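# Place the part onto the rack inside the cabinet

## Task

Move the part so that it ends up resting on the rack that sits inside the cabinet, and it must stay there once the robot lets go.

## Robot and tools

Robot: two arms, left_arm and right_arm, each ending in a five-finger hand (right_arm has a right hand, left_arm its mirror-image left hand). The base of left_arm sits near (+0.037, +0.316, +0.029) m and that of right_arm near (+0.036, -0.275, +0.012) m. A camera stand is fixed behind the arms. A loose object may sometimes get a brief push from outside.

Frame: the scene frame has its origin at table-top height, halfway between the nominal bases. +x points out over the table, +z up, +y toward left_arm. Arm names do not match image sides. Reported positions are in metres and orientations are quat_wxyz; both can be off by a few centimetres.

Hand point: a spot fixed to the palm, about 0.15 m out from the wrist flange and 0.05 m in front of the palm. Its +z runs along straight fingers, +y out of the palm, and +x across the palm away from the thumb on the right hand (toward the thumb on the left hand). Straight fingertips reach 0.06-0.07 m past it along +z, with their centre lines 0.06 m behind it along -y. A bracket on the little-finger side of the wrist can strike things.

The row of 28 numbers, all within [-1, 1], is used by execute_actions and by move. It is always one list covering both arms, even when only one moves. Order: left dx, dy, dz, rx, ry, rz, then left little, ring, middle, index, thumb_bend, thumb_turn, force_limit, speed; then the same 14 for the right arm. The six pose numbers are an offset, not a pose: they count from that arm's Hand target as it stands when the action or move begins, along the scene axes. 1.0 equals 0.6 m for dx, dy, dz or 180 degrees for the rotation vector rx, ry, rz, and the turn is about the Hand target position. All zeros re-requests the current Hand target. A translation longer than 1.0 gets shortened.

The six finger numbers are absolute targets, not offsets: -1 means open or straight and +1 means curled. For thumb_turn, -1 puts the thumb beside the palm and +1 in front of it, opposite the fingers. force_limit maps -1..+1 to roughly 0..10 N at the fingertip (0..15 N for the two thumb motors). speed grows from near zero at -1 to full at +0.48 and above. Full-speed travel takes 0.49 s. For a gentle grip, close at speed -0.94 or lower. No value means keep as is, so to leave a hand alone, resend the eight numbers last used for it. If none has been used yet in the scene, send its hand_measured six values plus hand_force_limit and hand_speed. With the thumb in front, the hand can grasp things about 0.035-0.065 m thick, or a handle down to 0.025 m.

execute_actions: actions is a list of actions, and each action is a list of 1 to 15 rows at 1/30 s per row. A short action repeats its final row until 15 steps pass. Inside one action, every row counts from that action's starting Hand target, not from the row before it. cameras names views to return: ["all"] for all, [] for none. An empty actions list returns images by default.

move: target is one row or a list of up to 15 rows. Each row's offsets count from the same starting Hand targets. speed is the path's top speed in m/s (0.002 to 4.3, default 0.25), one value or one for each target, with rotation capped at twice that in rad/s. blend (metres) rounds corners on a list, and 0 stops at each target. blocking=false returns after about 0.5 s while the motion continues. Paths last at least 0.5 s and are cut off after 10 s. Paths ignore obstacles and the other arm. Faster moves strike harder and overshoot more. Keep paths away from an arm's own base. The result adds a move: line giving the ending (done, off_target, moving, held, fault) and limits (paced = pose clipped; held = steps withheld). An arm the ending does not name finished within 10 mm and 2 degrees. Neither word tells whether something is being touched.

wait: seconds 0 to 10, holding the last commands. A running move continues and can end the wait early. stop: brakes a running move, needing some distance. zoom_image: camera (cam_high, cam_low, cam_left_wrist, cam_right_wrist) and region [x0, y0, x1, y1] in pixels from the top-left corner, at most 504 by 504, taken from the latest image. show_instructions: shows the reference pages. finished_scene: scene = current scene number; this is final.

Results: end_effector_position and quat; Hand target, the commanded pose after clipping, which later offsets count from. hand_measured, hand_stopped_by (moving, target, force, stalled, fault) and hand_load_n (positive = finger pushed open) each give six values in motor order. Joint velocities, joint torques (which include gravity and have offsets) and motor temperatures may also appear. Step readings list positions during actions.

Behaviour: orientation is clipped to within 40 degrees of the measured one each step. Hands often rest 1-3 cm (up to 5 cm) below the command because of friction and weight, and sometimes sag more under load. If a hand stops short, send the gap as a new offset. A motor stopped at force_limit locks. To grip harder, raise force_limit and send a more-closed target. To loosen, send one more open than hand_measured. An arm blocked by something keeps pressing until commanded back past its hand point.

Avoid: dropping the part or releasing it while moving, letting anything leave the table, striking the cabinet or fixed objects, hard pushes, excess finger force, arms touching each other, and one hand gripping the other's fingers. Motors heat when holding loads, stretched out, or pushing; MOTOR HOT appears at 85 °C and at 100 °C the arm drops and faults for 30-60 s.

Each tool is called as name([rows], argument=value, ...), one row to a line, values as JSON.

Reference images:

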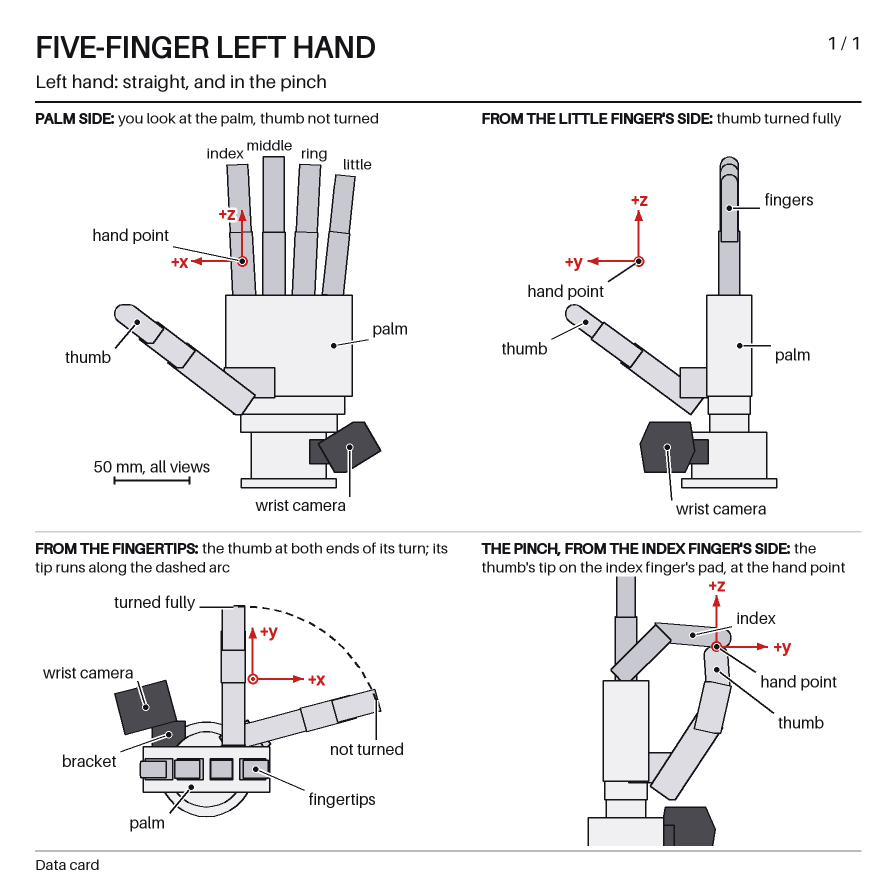

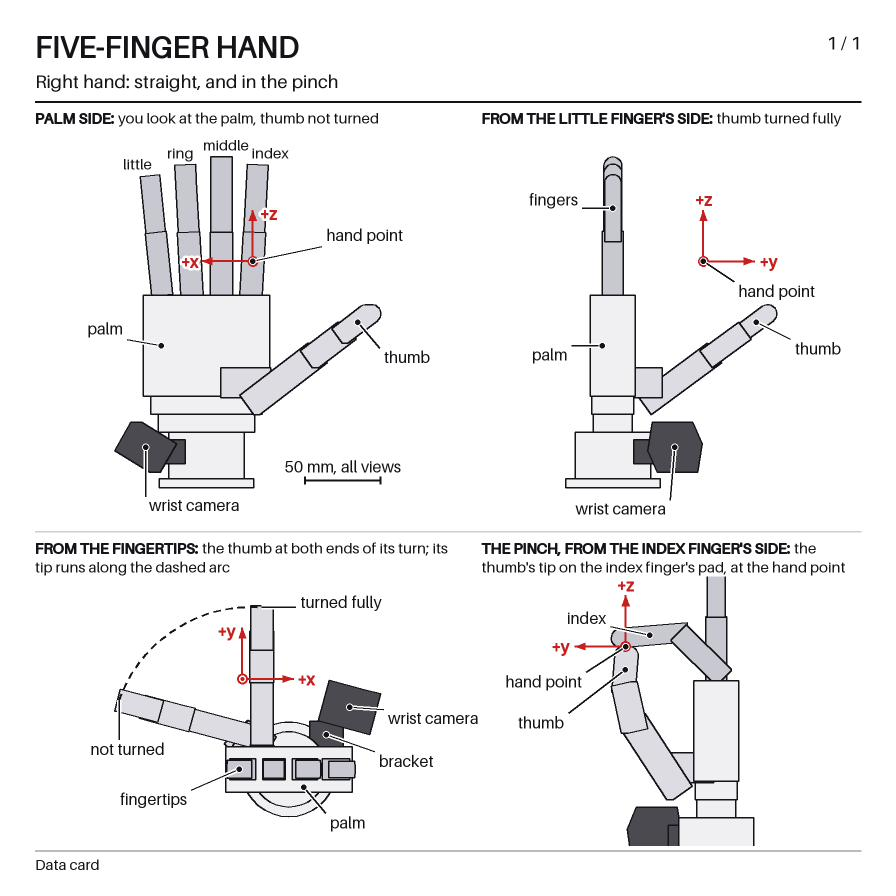

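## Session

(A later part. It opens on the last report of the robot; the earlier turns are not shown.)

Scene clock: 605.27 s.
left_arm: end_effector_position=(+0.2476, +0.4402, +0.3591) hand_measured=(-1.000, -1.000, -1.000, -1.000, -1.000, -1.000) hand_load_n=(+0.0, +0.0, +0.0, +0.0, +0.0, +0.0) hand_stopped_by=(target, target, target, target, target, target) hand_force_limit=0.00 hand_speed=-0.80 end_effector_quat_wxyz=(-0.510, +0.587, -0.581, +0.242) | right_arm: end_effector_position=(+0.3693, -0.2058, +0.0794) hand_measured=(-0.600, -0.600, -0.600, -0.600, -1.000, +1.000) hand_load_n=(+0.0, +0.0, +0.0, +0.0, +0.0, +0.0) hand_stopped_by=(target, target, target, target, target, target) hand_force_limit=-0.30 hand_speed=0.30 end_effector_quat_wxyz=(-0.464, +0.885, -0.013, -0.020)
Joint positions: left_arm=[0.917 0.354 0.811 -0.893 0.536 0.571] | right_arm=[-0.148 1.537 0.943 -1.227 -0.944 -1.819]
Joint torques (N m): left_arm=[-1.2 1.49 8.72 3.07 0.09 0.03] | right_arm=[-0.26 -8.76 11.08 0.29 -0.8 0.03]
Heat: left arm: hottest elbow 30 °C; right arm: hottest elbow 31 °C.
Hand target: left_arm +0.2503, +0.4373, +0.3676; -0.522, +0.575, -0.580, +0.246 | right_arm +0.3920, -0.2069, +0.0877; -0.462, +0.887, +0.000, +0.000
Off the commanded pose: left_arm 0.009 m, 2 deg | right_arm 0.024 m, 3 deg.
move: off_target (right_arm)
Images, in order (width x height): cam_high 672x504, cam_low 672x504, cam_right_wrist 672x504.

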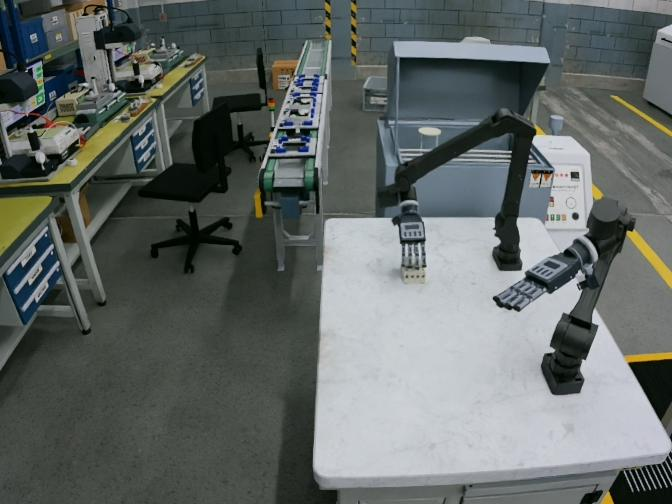

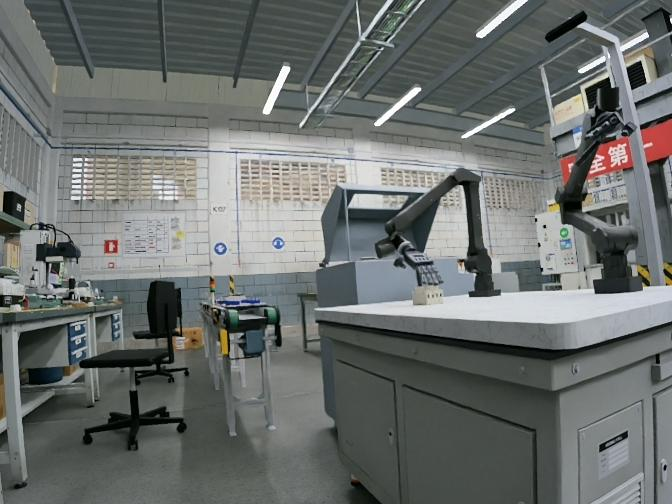

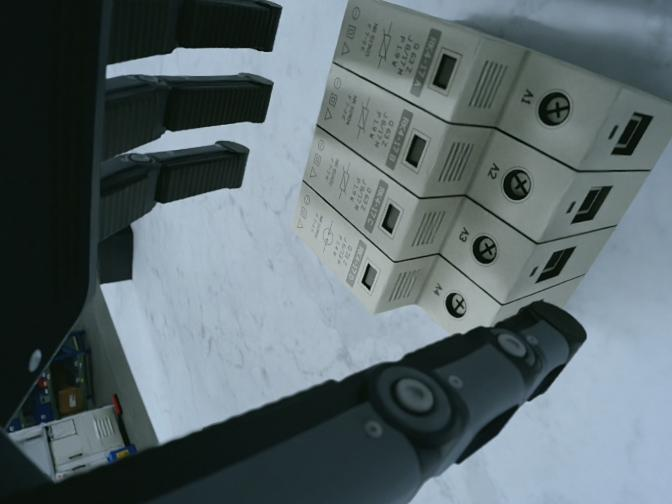

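move([
  [0,0,0,0,0,0,-1,-1,-1,-1,-1,-1,0,-0.8,0.0,0.0,-0.013,0,0,0,-0.6,-0.6,-0.6,-0.6,-1,1,-0.3,0.3],
  [0,0,0,0,0,0,-1,-1,-1,-1,-1,-1,0,-0.8,0.0,0.02,-0.013,0,0,0,-0.6,-0.6,-0.6,-0.6,-1,1,-0.3,0.3],
], speed=0.05, cameras=["cam_high","cam_low","cam_right_wrist"])

zoom_image(camera="cam_high", region=[380, 230, 450, 300])

zoom_image(camera="cam_low", region=[390, 240, 470, 320])

Scene clock: 614.73 s.
left_arm: end_effector_position=(+0.2476, +0.4402, +0.3591) hand_measured=(-1.000, -1.000, -1.000, -1.000, -1.000, -1.000) hand_load_n=(+0.0, +0.0, +0.0, +0.0, +0.0, +0.0) hand_stopped_by=(target, target, target, target, target, target) hand_force_limit=0.00 hand_speed=-0.80 end_effector_quat_wxyz=(-0.510, +0.587, -0.581, +0.242) | right_arm: end_effector_position=(+0.3786, -0.1946, +0.0738) hand_measured=(-0.600, -0.600, -0.600, -0.600, -1.000, +1.000) hand_load_n=(+0.0, +0.0, +0.0, +0.0, +0.0, +0.5) hand_stopped_by=(target, target, target, target, target, target) hand_force_limit=-0.30 hand_speed=0.30 end_effector_quat_wxyz=(-0.463, +0.886, -0.005, -0.013)
Joint positions: left_arm=[0.917 0.354 0.811 -0.893 0.536 0.571] | right_arm=[-0.115 1.547 0.943 -1.163 -0.95 -1.776]
Joint torques (N m): left_arm=[-1.26 1.49 8.75 3.07 0.08 0.03] | right_arm=[-0.5 -9.7 9.22 0.4 -0.77 0.12]
Heat: left arm: hottest elbow 30 °C; right arm: hottest elbow 31 °C.
Hand target: left_arm +0.2503, +0.4373, +0.3676; -0.522, +0.575, -0.580, +0.246 | right_arm +0.3920, -0.1949, +0.0799; -0.462, +0.887, +0.000, +0.000
Off the commanded pose: left_arm 0.009 m, 2 deg | right_arm 0.015 m, 2 deg.
move: off_target (right_arm)
Images, in order (width x height): cam_high 672x504, cam_low 672x504, cam_right_wrist 672x504.

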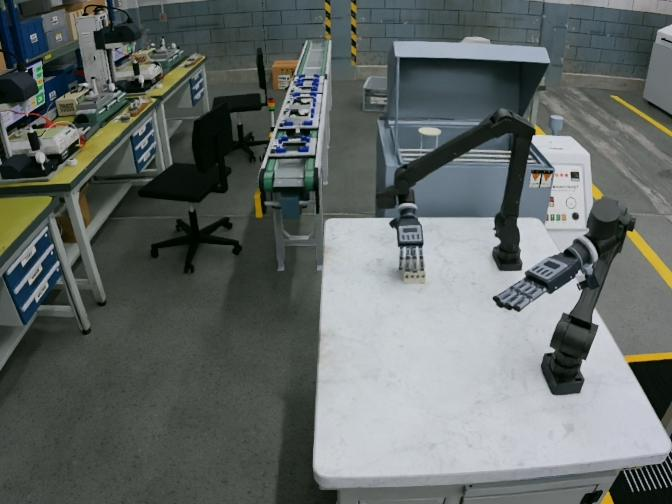

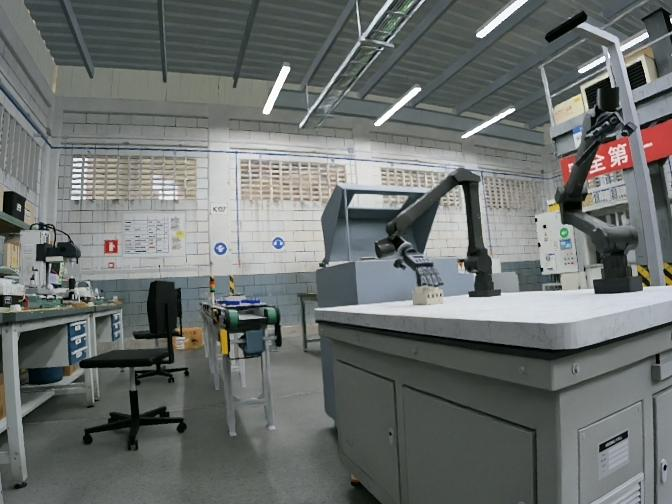

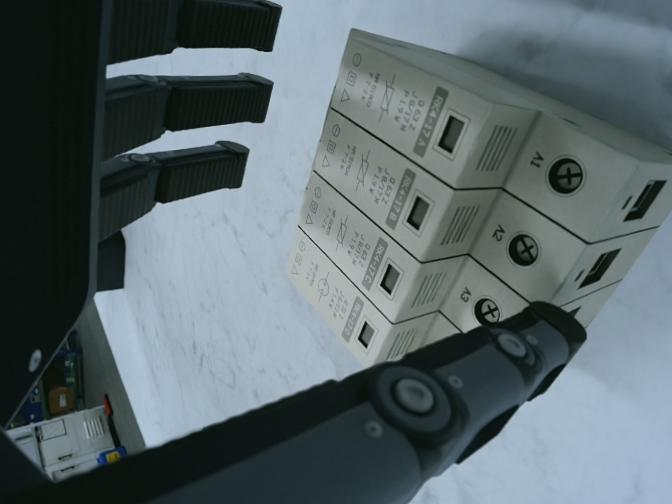

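Scaled by 7.200.

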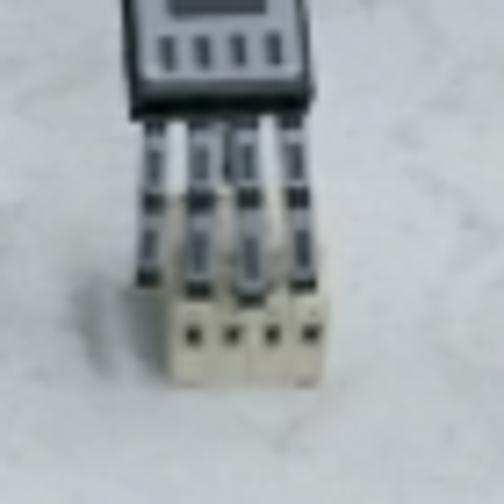

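Scaled by 6.300.

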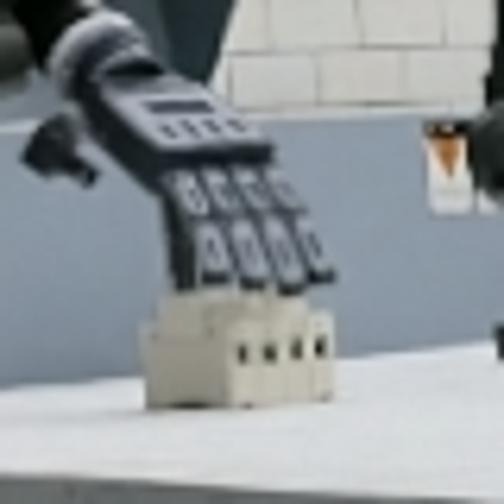

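move(target=[0,0,0,0,0,0,-1,-1,-1,-1,-1,-1,0,-0.8,-0.012,0.02,-0.003,0,0,0,-0.6,-0.6,-0.6,-0.6,-1,1,-0.3,0.3], speed=0.05, cameras=["cam_high","cam_low","cam_right_wrist"])

zoom_image(camera="cam_high", region=[380, 230, 450, 300])

zoom_image(camera="cam_low", region=[390, 240, 470, 320])

Scene clock: 622.77 s.
left_arm: end_effector_position=(+0.2476, +0.4402, +0.3591) hand_measured=(-1.000, -1.000, -1.000, -1.000, -1.000, -1.000) hand_load_n=(+0.0, +0.0, +0.0, +0.0, +0.0, -0.5) hand_stopped_by=(target, target, target, target, target, target) hand_force_limit=0.00 hand_speed=-0.80 end_effector_quat_wxyz=(-0.510, +0.587, -0.581, +0.242) | right_arm: end_effector_position=(+0.3855, -0.1852, +0.0752) hand_measured=(-0.600, -0.600, -0.600, -0.600, -1.000, +1.000) hand_load_n=(+0.0, +0.0, +0.0, +0.0, +0.0, +0.0) hand_stopped_by=(target, target, target, target, target, target) hand_force_limit=-0.30 hand_speed=0.30 end_effector_quat_wxyz=(-0.462, +0.887, -0.003, -0.005)
Joint positions: left_arm=[0.917 0.354 0.811 -0.893 0.536 0.571] | right_arm=[-0.088 1.539 0.943 -1.113 -0.954 -1.726]
Joint torques (N m): left_arm=[-1.2 1.55 8.73 3.08 0.08 0.03] | right_arm=[-0.32 -11.22 6.35 0.53 -0.81 0.11]
Heat: left arm: hottest elbow 30 °C; right arm: hottest elbow 32 °C.
Hand target: left_arm +0.2503, +0.4373, +0.3676; -0.522, +0.575, -0.580, +0.246 | right_arm +0.3848, -0.1830, +0.0781; -0.462, +0.887, -0.001, +0.000
Off the commanded pose: left_arm 0.009 m, 2 deg | right_arm 0.004 m, 1 deg.
move: done
Images, in order (width x height): cam_high 672x504, cam_low 672x504, cam_right_wrist 672x504.

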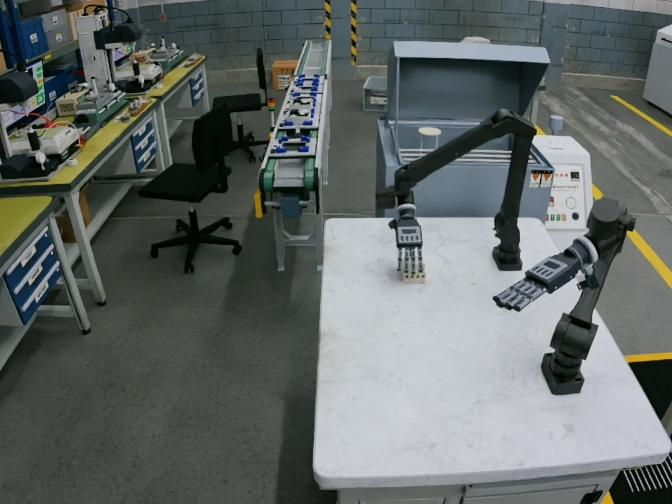

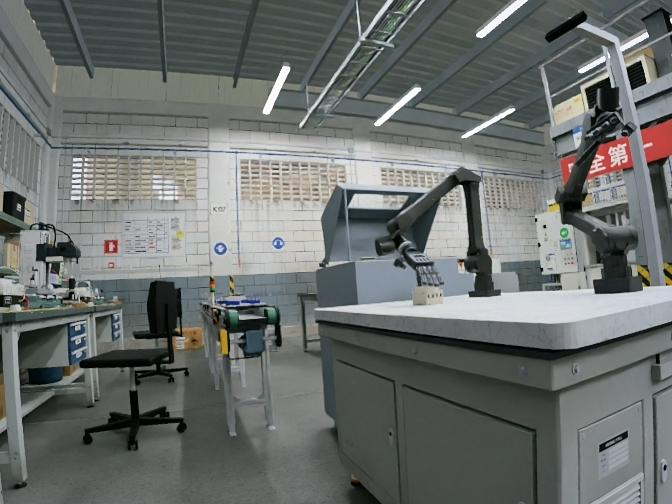

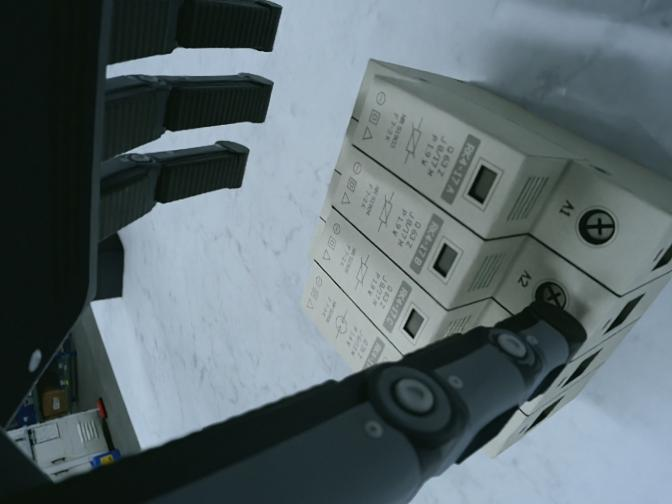

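Scaled by 7.200.

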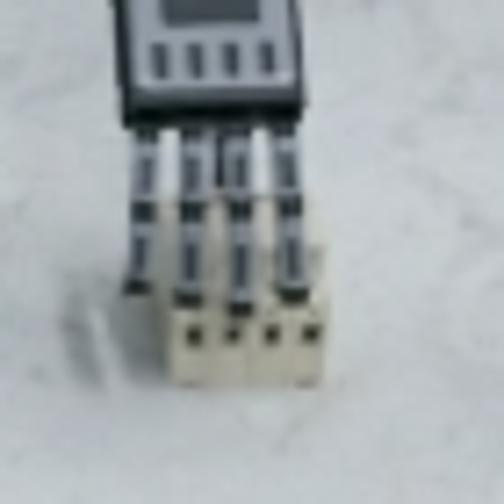

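Scaled by 6.300.

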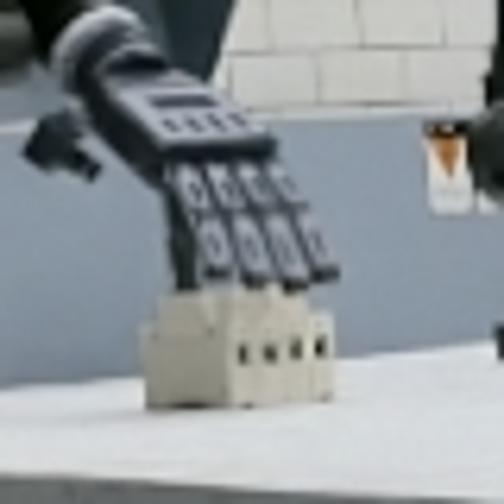

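move(target=[0,0,0,0,0,0,-1,-1,-1,-1,-1,-1,0,-0.8,-0.025,0.01,-0.008,0,0,0,-0.6,-0.6,-0.6,-0.6,-1,1,-0.3,0.3], speed=0.05, cameras=["cam_high","cam_low","cam_right_wrist"])

zoom_image(camera="cam_high", region=[380, 230, 450, 300])

Scene clock: 629.53 s.
left_arm: end_effector_position=(+0.2476, +0.4402, +0.3591) hand_measured=(-1.000, -1.000, -1.000, -1.000, -1.000, -1.000) hand_load_n=(+0.0, -0.5, -0.5, +0.0, +0.0, -0.5) hand_stopped_by=(target, target, target, target, target, target) hand_force_limit=0.00 hand_speed=-0.80 end_effector_quat_wxyz=(-0.510, +0.587, -0.581, +0.242) | right_arm: end_effector_position=(+0.3714, -0.1797, +0.0715) hand_measured=(-0.600, -0.600, -0.600, -0.600, -1.000, +1.000) hand_load_n=(+0.0, +0.0, +0.0, +0.0, +0.0, +0.0) hand_stopped_by=(target, target, target, target, target, target) hand_force_limit=-0.30 hand_speed=0.30 end_effector_quat_wxyz=(-0.462, +0.887, -0.002, -0.003)
Joint positions: left_arm=[0.917 0.354 0.811 -0.893 0.536 0.571] | right_arm=[-0.076 1.504 0.893 -1.076 -0.955 -1.703]
Joint torques (N m): left_arm=[-1.26 1.55 8.72 3.07 0.09 0.03] | right_arm=[-0.09 -10.4 6.15 0.59 -0.81 0.11]
Heat: left arm: hottest elbow 30 °C; right arm: hottest elbow 31 °C.
Hand target: left_arm +0.2503, +0.4373, +0.3676; -0.522, +0.575, -0.580, +0.246 | right_arm +0.3699, -0.1769, +0.0735; -0.462, +0.887, +0.000, +0.000
Off the commanded pose: left_arm 0.009 m, 2 deg | right_arm 0.004 m, 0 deg.
move: done
Images, in order (width x height): cam_high 672x504, cam_low 672x504, cam_right_wrist 672x504.

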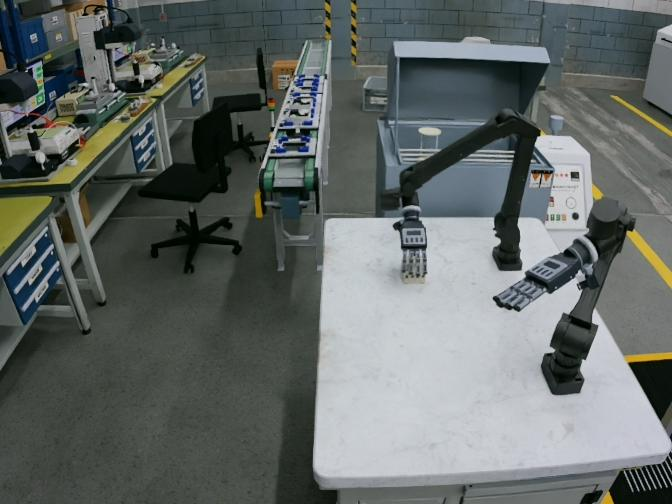

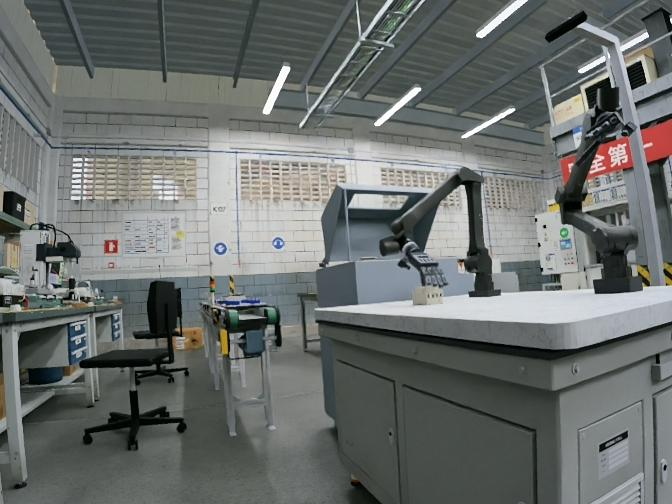

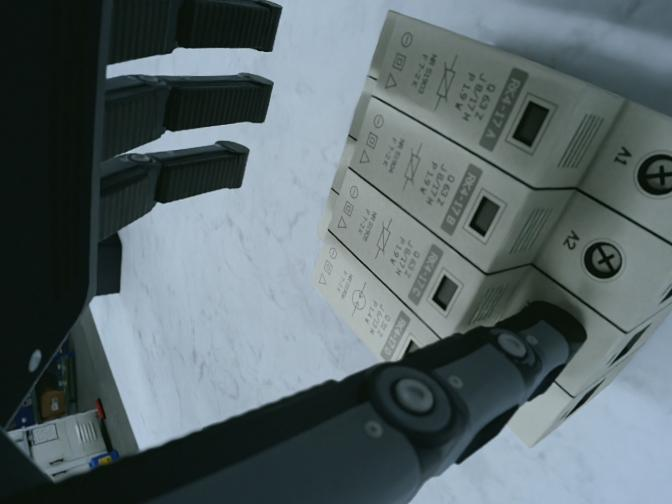

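Scaled by 7.200.

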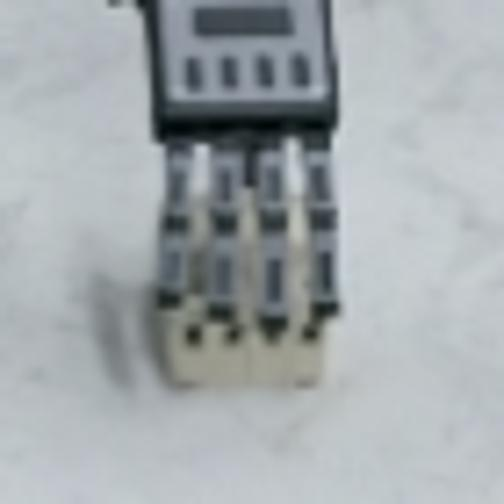

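move(target=[0,0,0,0,0,0,-1,-1,-1,-1,-1,-1,0,-0.8,0.0,0.0,0.006,0,0,0,-0.6,0.2,0.2,0.2,-1,1,-0.2,-0.8], speed=0.05, cameras=["cam_high","cam_low","cam_right_wrist"])

zoom_image(camera="cam_high", region=[380, 230, 450, 300])

zoom_image(camera="cam_low", region=[390, 240, 470, 320])

Scene clock: 639.03 s.
left_arm: end_effector_position=(+0.2476, +0.4402, +0.3591) hand_measured=(-1.000, -1.000, -1.000, -1.000, -1.000, -1.000) hand_load_n=(+0.0, -0.5, +0.0, +0.0, +0.0, +0.0) hand_stopped_by=(target, target, target, target, target, target) hand_force_limit=0.00 hand_speed=-0.80 end_effector_quat_wxyz=(-0.510, +0.587, -0.581, +0.242) | right_arm: end_effector_position=(+0.3713, -0.1782, +0.0730) hand_measured=(-0.600, +0.200, +0.172, +0.200, -1.000, +1.000) hand_load_n=(+0.0, +0.0, +9.0, +0.5, +1.0, +1.5) hand_stopped_by=(target, target, force, target, target, target) hand_force_limit=-0.20 hand_speed=-0.80 end_effector_quat_wxyz=(-0.462, +0.887, +0.000, -0.003)
Joint positions: left_arm=[0.917 0.354 0.811 -0.893 0.536 0.571] | right_arm=[-0.073 1.5 0.893 -1.076 -0.956 -1.702]
Joint torques (N m): left_arm=[-1.32 1.49 8.73 3.08 0.09 0.03] | right_arm=[-0.5 -10.64 6.61 0.12 -0.75 0.11]
Heat: left arm: hottest elbow 30 °C; right arm: hottest elbow 31 °C.
Hand target: left_arm +0.2503, +0.4373, +0.3676; -0.522, +0.575, -0.580, +0.246 | right_arm +0.3699, -0.1770, +0.0770; -0.462, +0.887, +0.000, +0.000
Off the commanded pose: left_arm 0.009 m, 2 deg | right_arm 0.005 m, 0 deg.
move: done
Images, in order (width x height): cam_high 672x504, cam_low 672x504, cam_right_wrist 672x504.

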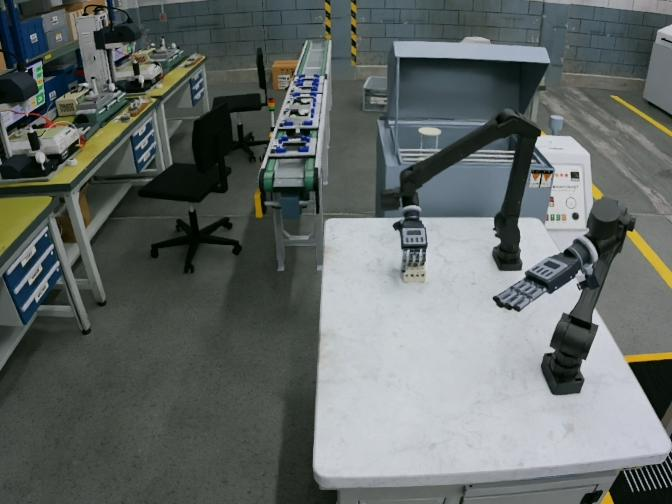

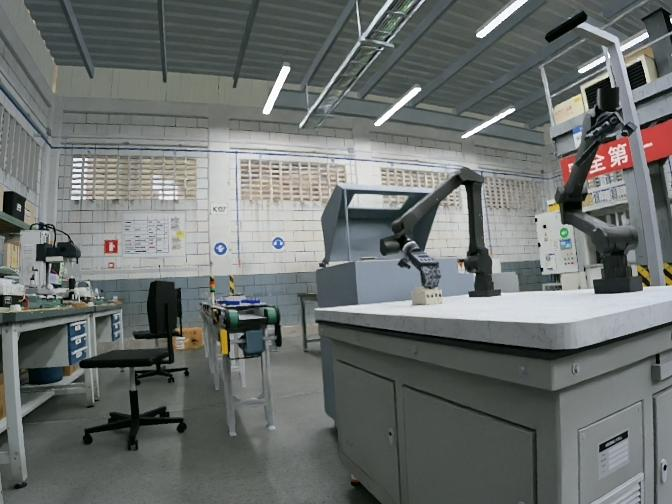

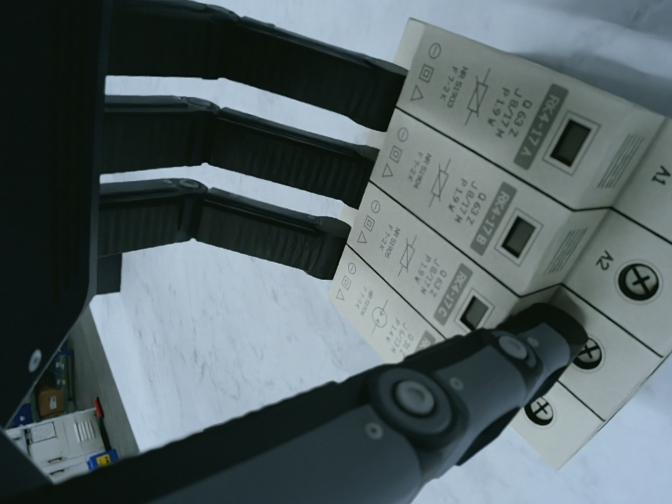

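Scaled by 7.200.

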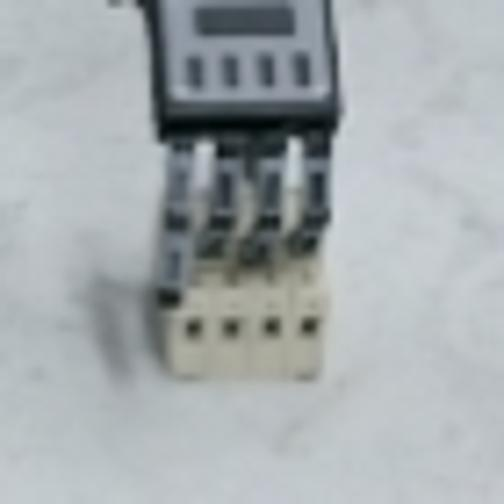

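Scaled by 6.300.

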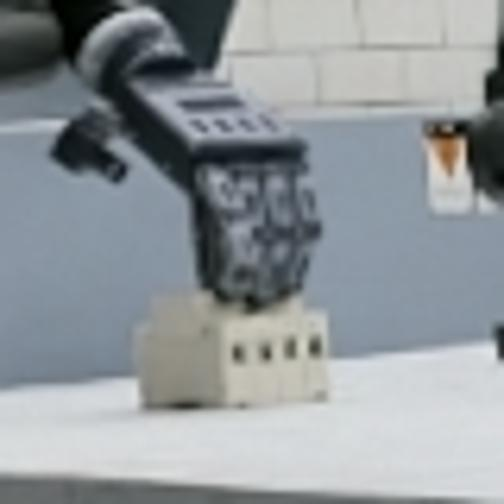

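move(target=[0,0,0,0,0,0,-1,-1,-1,-1,-1,-1,0,-0.8,0.0,0.0,0.0,0,0,0,-0.6,0.5,0.2,0.5,-1,1,-0.2,-0.85], speed=0.05, cameras=["cam_high","cam_low","cam_right_wrist"])

Scene clock: 646.23 s.
left_arm: end_effector_position=(+0.2476, +0.4402, +0.3591) hand_measured=(-1.000, -1.000, -1.000, -1.000, -1.000, -1.000) hand_load_n=(+0.0, +0.0, +0.0, +0.0, +0.0, -0.5) hand_stopped_by=(target, target, target, target, target, target) hand_force_limit=0.00 hand_speed=-0.80 end_effector_quat_wxyz=(-0.510, +0.587, -0.581, +0.242) | right_arm: end_effector_position=(+0.3713, -0.1783, +0.0731) hand_measured=(-0.600, +0.224, +0.172, +0.212, -1.000, +1.000) hand_load_n=(+0.0, +6.0, +5.0, +3.5, +2.5, +4.0) hand_stopped_by=(target, force, force, force, target, target) hand_force_limit=-0.20 hand_speed=-0.85 end_effector_quat_wxyz=(-0.462, +0.887, +0.000, -0.002)
Joint positions: left_arm=[0.917 0.354 0.811 -0.893 0.536 0.571] | right_arm=[-0.073 1.499 0.893 -1.076 -0.956 -1.702]
Joint torques (N m): left_arm=[-1.26 1.55 8.73 3.07 0.09 0.04] | right_arm=[-0.5 -10.58 6.61 0.12 -0.76 0.1]
Heat: left arm: hottest elbow 30 °C; right arm: hottest elbow 31 °C.
Hand target: left_arm +0.2503, +0.4373, +0.3676; -0.522, +0.575, -0.580, +0.246 | right_arm +0.3699, -0.1770, +0.0770; -0.462, +0.887, +0.000, +0.000
Off the commanded pose: left_arm 0.009 m, 2 deg | right_arm 0.004 m, 0 deg.
move: done
Images, in order (width x height): cam_high 672x504, cam_low 672x504, cam_right_wrist 672x504.

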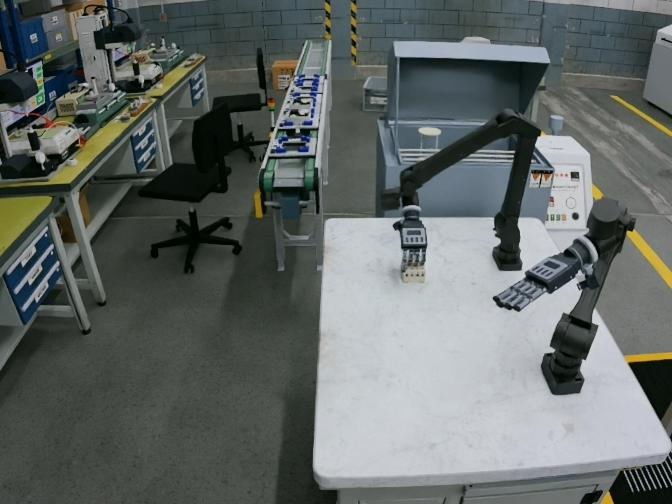

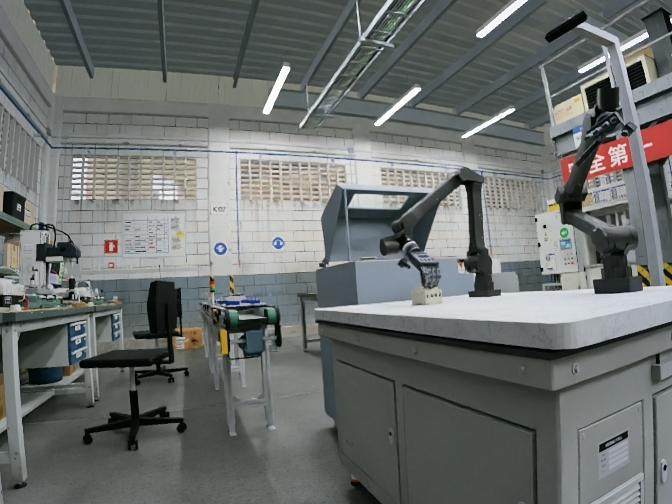

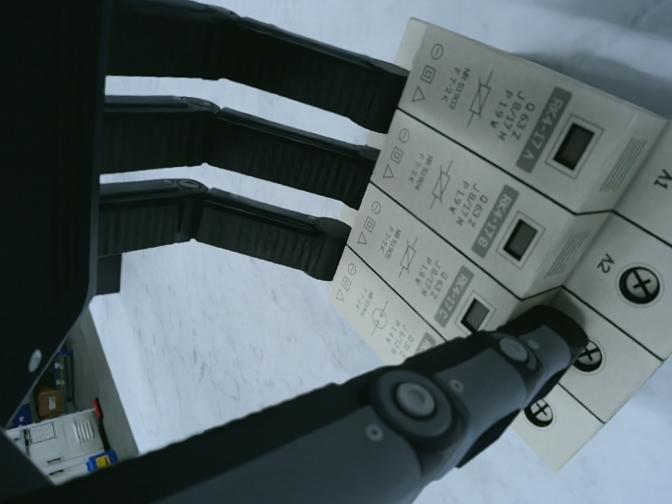

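move(target=[0,0,0,0,0,0,-1,-1,-1,-1,-1,-1,0,-0.8,0.0,0.0,0.06,0,0,0,-0.6,0.5,0.2,0.5,-1,1,-0.2,-0.85], speed=0.06, cameras=["cam_high","cam_low","cam_right_wrist"])

zoom_image(camera="cam_low", region=[390, 240, 470, 320])

Scene clock: 656.90 s.
left_arm: end_effector_position=(+0.2476, +0.4402, +0.3591) hand_measured=(-1.000, -1.000, -1.000, -1.000, -1.000, -1.000) hand_load_n=(+0.0, +0.0, +0.0, -0.5, +0.0, +0.0) hand_stopped_by=(target, target, target, target, target, target) hand_force_limit=0.00 hand_speed=-0.80 end_effector_quat_wxyz=(-0.510, +0.587, -0.581, +0.242) | right_arm: end_effector_position=(+0.3526, -0.1782, +0.0899) hand_measured=(-0.600, +0.224, +0.172, +0.212, -1.000, +1.000) hand_load_n=(+0.0, +5.5, +4.5, +3.5, +2.5, +4.5) hand_stopped_by=(target, force, force, force, target, target) hand_force_limit=-0.20 hand_speed=-0.85 end_effector_quat_wxyz=(-0.460, +0.888, -0.011, -0.024)
Joint positions: left_arm=[0.917 0.354 0.811 -0.893 0.536 0.571] | right_arm=[-0.073 1.456 0.893 -1.167 -0.948 -1.702]
Joint torques (N m): left_arm=[-1.32 1.61 8.73 3.08 0.09 0.04] | right_arm=[-0.5 -11.16 11.18 -0.64 -1.07 0.1]
Heat: left arm: hottest elbow 30 °C; right arm: hottest elbow 31 °C.
Hand target: left_arm +0.2503, +0.4373, +0.3676; -0.522, +0.575, -0.580, +0.246 | right_arm +0.3699, -0.1770, +0.1130; -0.462, +0.887, -0.001, +0.000
Off the commanded pose: left_arm 0.009 m, 2 deg | right_arm 0.029 m, 3 deg.
move: off_target (right_arm)
Images, in order (width x height): cam_high 672x504, cam_low 672x504, cam_right_wrist 672x504.

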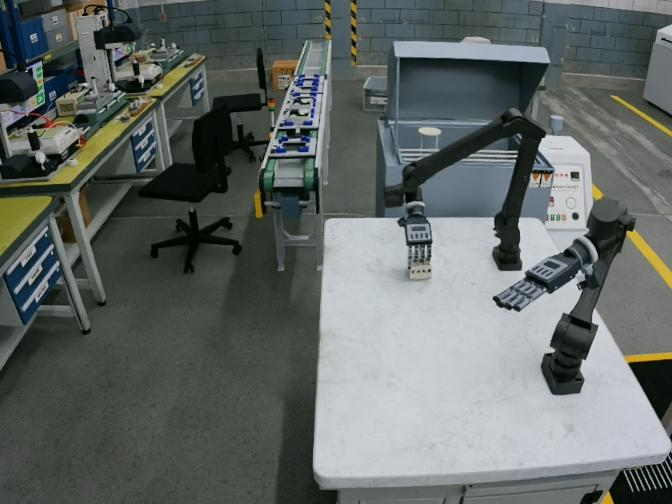

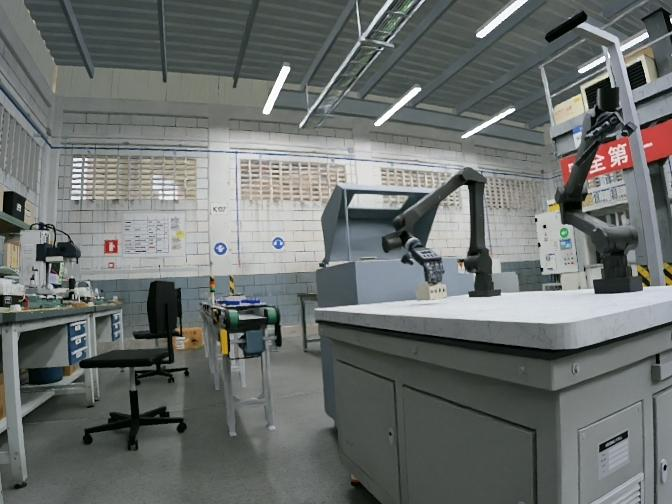

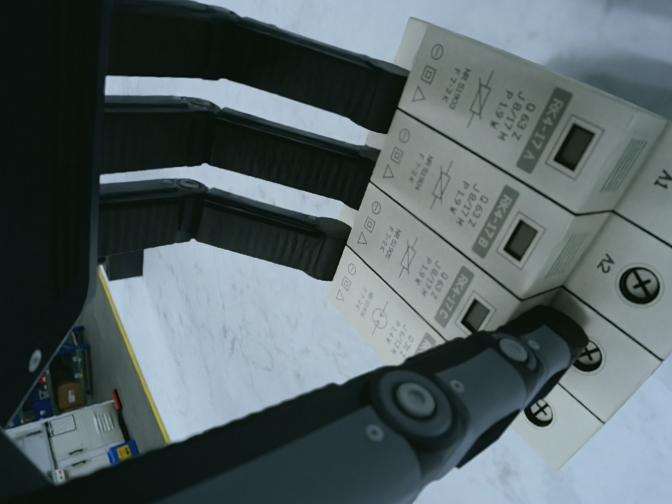

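Scaled by 6.300.

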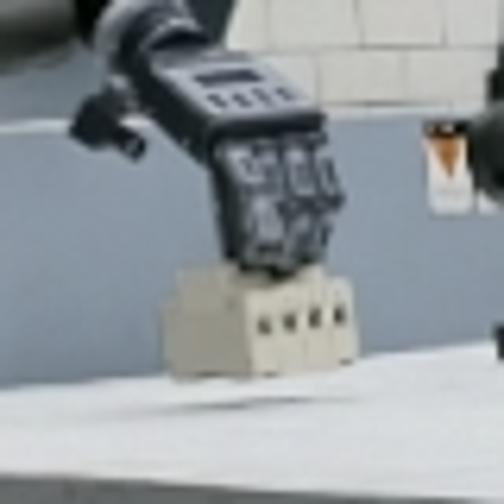

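move([
  [0,0,0,0,0,0,-1,-1,-1,-1,-1,-1,0,-0.8,0.0,-0.038,0.312,0,0,-0.12,-0.6,0.5,0.2,0.5,-1,1,-0.2,-0.85],
  [0,0,0,0,0,0,-1,-1,-1,-1,-1,-1,0,-0.8,0.05,-0.255,0.512,0,0,-0.5,-0.6,0.5,0.2,0.5,-1,1,-0.2,-0.85],
], speed=0.22, blend=0.05, cameras=["cam_high","cam_low","cam_right_wrist"])

Scene clock: 683.60 s.
left_arm: end_effector_position=(+0.2476, +0.4402, +0.3591) hand_measured=(-1.000, -1.000, -1.000, -1.000, -1.000, -1.000) hand_load_n=(+0.0, +0.0, -0.5, +0.0, -0.5, +0.0) hand_stopped_by=(target, target, target, target, target, target) hand_force_limit=0.00 hand_speed=-0.80 end_effector_quat_wxyz=(-0.510, +0.587, -0.581, +0.242) | right_arm: end_effector_position=(+0.3857, -0.3265, +0.3596) hand_measured=(-0.600, +0.224, +0.172, +0.212, -1.000, +1.000) hand_load_n=(+0.0, +5.5, +4.5, +3.5, +2.0, +4.5) hand_stopped_by=(target, force, force, force, target, target) hand_force_limit=-0.20 hand_speed=-0.85 end_effector_quat_wxyz=(-0.297, +0.643, -0.651, +0.271)
Joint positions: left_arm=[0.917 0.354 0.811 -0.893 0.536 0.571] | right_arm=[-0.343 0.909 1.183 -1.054 -0.28 -0.215]
Joint torques (N m): left_arm=[-1.2 1.49 8.73 3.07 0.09 0.03] | right_arm=[-0.62 -5.19 18.19 2.88 -0.27 0.11]
Heat: left arm: hottest elbow 30 °C; right arm: hottest elbow 33 °C.
Hand target: left_arm +0.2503, +0.4373, +0.3676; -0.522, +0.575, -0.580, +0.246 | right_arm +0.3998, -0.3299, +0.4202; -0.327, +0.627, -0.627, +0.327
Off the commanded pose: left_arm 0.009 m, 2 deg | right_arm 0.062 m, 8 deg.
move: off_target (right_arm)
Images, in order (width x height): cam_high 672x504, cam_low 672x504, cam_right_wrist 672x504.

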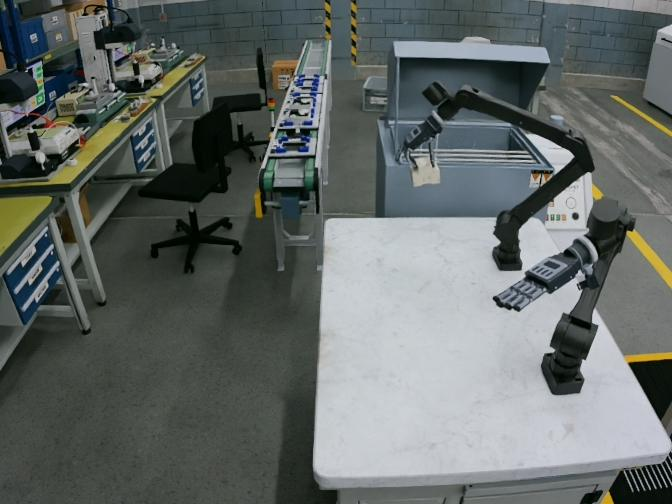

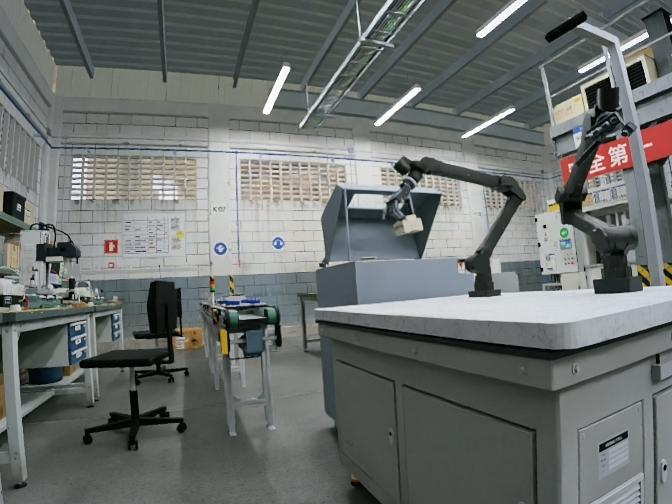

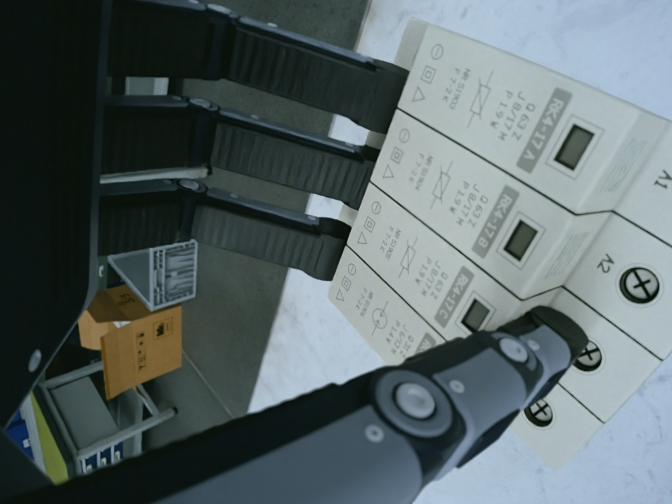

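move([
  [0,0,0,0,0,0,-1,-1,-1,-1,-1,-1,0,-0.8,-0.18,-0.28,0.1,0,0,-0.23,-0.6,0.5,0.2,0.5,-1,1,-0.2,-0.85],
  [0,0,0,0,0,0,-1,-1,-1,-1,-1,-1,0,-0.8,-0.3,-0.75,0.1,0,0,-0.48,-0.6,0.5,0.2,0.5,-1,1,-0.2,-0.85],
], speed=0.2, blend=0.05, cameras=["cam_high","cam_low","cam_right_wrist"])

zoom_image(camera="cam_high", region=[370, 60, 570, 220])

zoom_image(camera="cam_low", region=[310, 140, 510, 320])

Scene clock: 698.33 s.
left_arm: end_effector_position=(+0.2476, +0.4402, +0.3591) hand_measured=(-1.000, -1.000, -1.000, -1.000, -1.000, -1.000) hand_load_n=(+0.0, +0.0, +0.0, +0.0, +0.0, +0.0) hand_stopped_by=(target, target, target, target, target, target) hand_force_limit=0.00 hand_speed=-0.80 end_effector_quat_wxyz=(-0.510, +0.587, -0.581, +0.242) | right_arm: end_effector_position=(+0.2163, -0.7664, +0.4140) hand_measured=(-0.600, +0.224, +0.172, +0.212, -1.000, +1.000) hand_load_n=(+0.0, +5.5, +5.0, +3.5, +2.5, +4.5) hand_stopped_by=(target, force, force, force, target, target) hand_force_limit=-0.20 hand_speed=-0.85 end_effector_quat_wxyz=(-0.005, -0.044, +0.915, -0.401)
Joint positions: left_arm=[0.917 0.354 0.811 -0.893 0.536 0.571] | right_arm=[-1.203 1.343 1.653 -1.083 0.241 0.168]
Joint torques (N m): left_arm=[-1.32 1.49 8.73 3.08 0.08 0.04] | right_arm=[-0.97 -11.81 18.25 2.88 0.2 0.1]
Heat: left arm: hottest elbow 30 °C; right arm: hottest elbow 36 °C.
Hand target: left_arm +0.2503, +0.4373, +0.3676; -0.522, +0.575, -0.580, +0.246 | right_arm +0.2198, -0.7799, +0.4804; +0.015, -0.027, +0.886, -0.462
Off the commanded pose: left_arm 0.009 m, 2 deg | right_arm 0.068 m, 8 deg.
move: off_target (right_arm)
Images, in order (width x height): cam_high 672x504, cam_low 672x504, cam_right_wrist 672x504.

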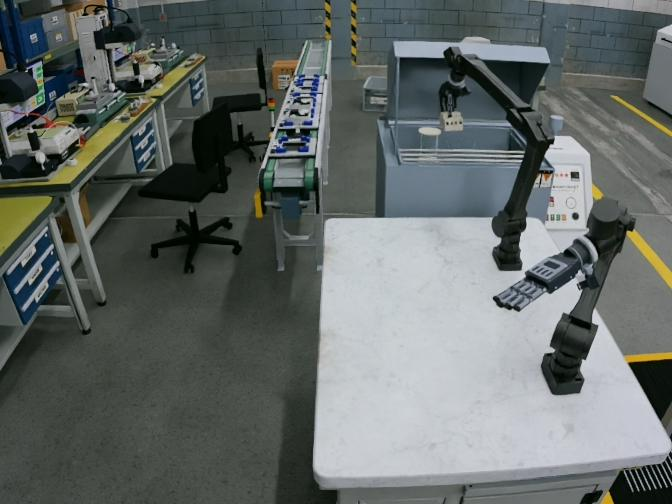

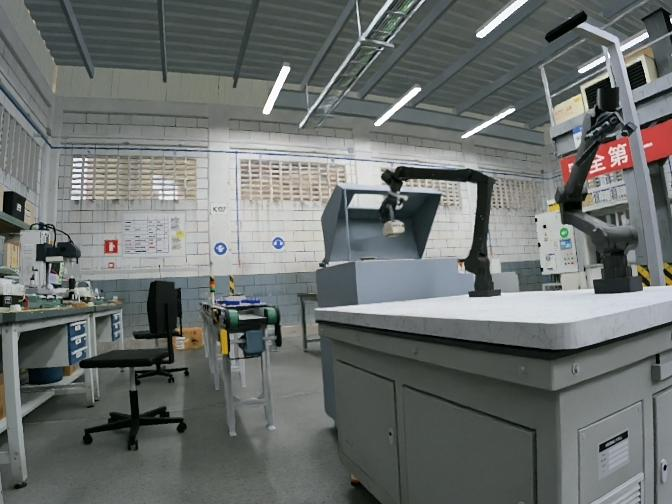

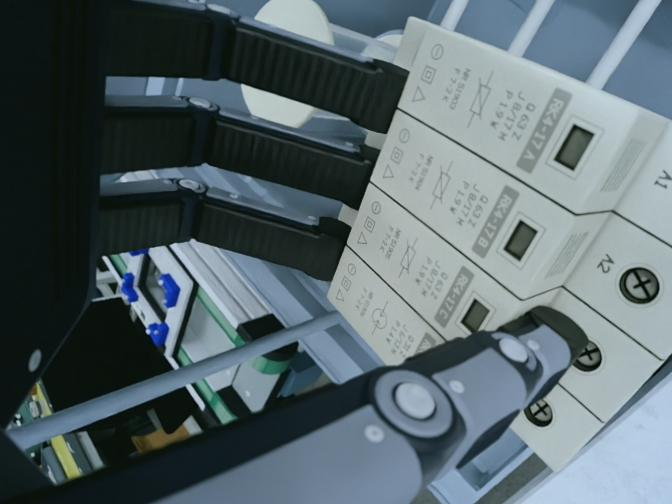

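Scaled by 2.520.

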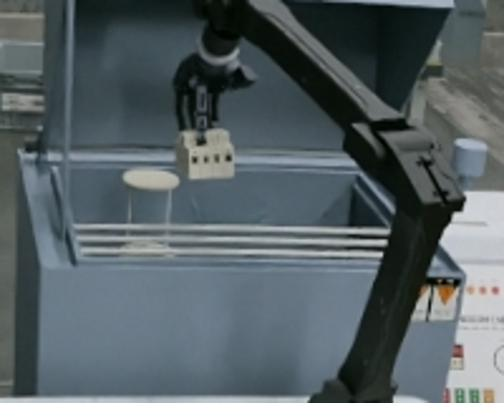

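Scaled by 2.520.

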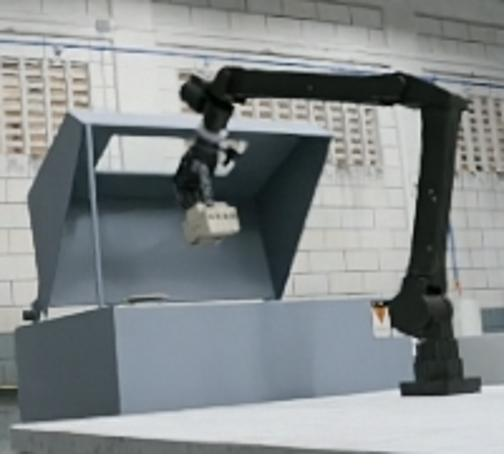

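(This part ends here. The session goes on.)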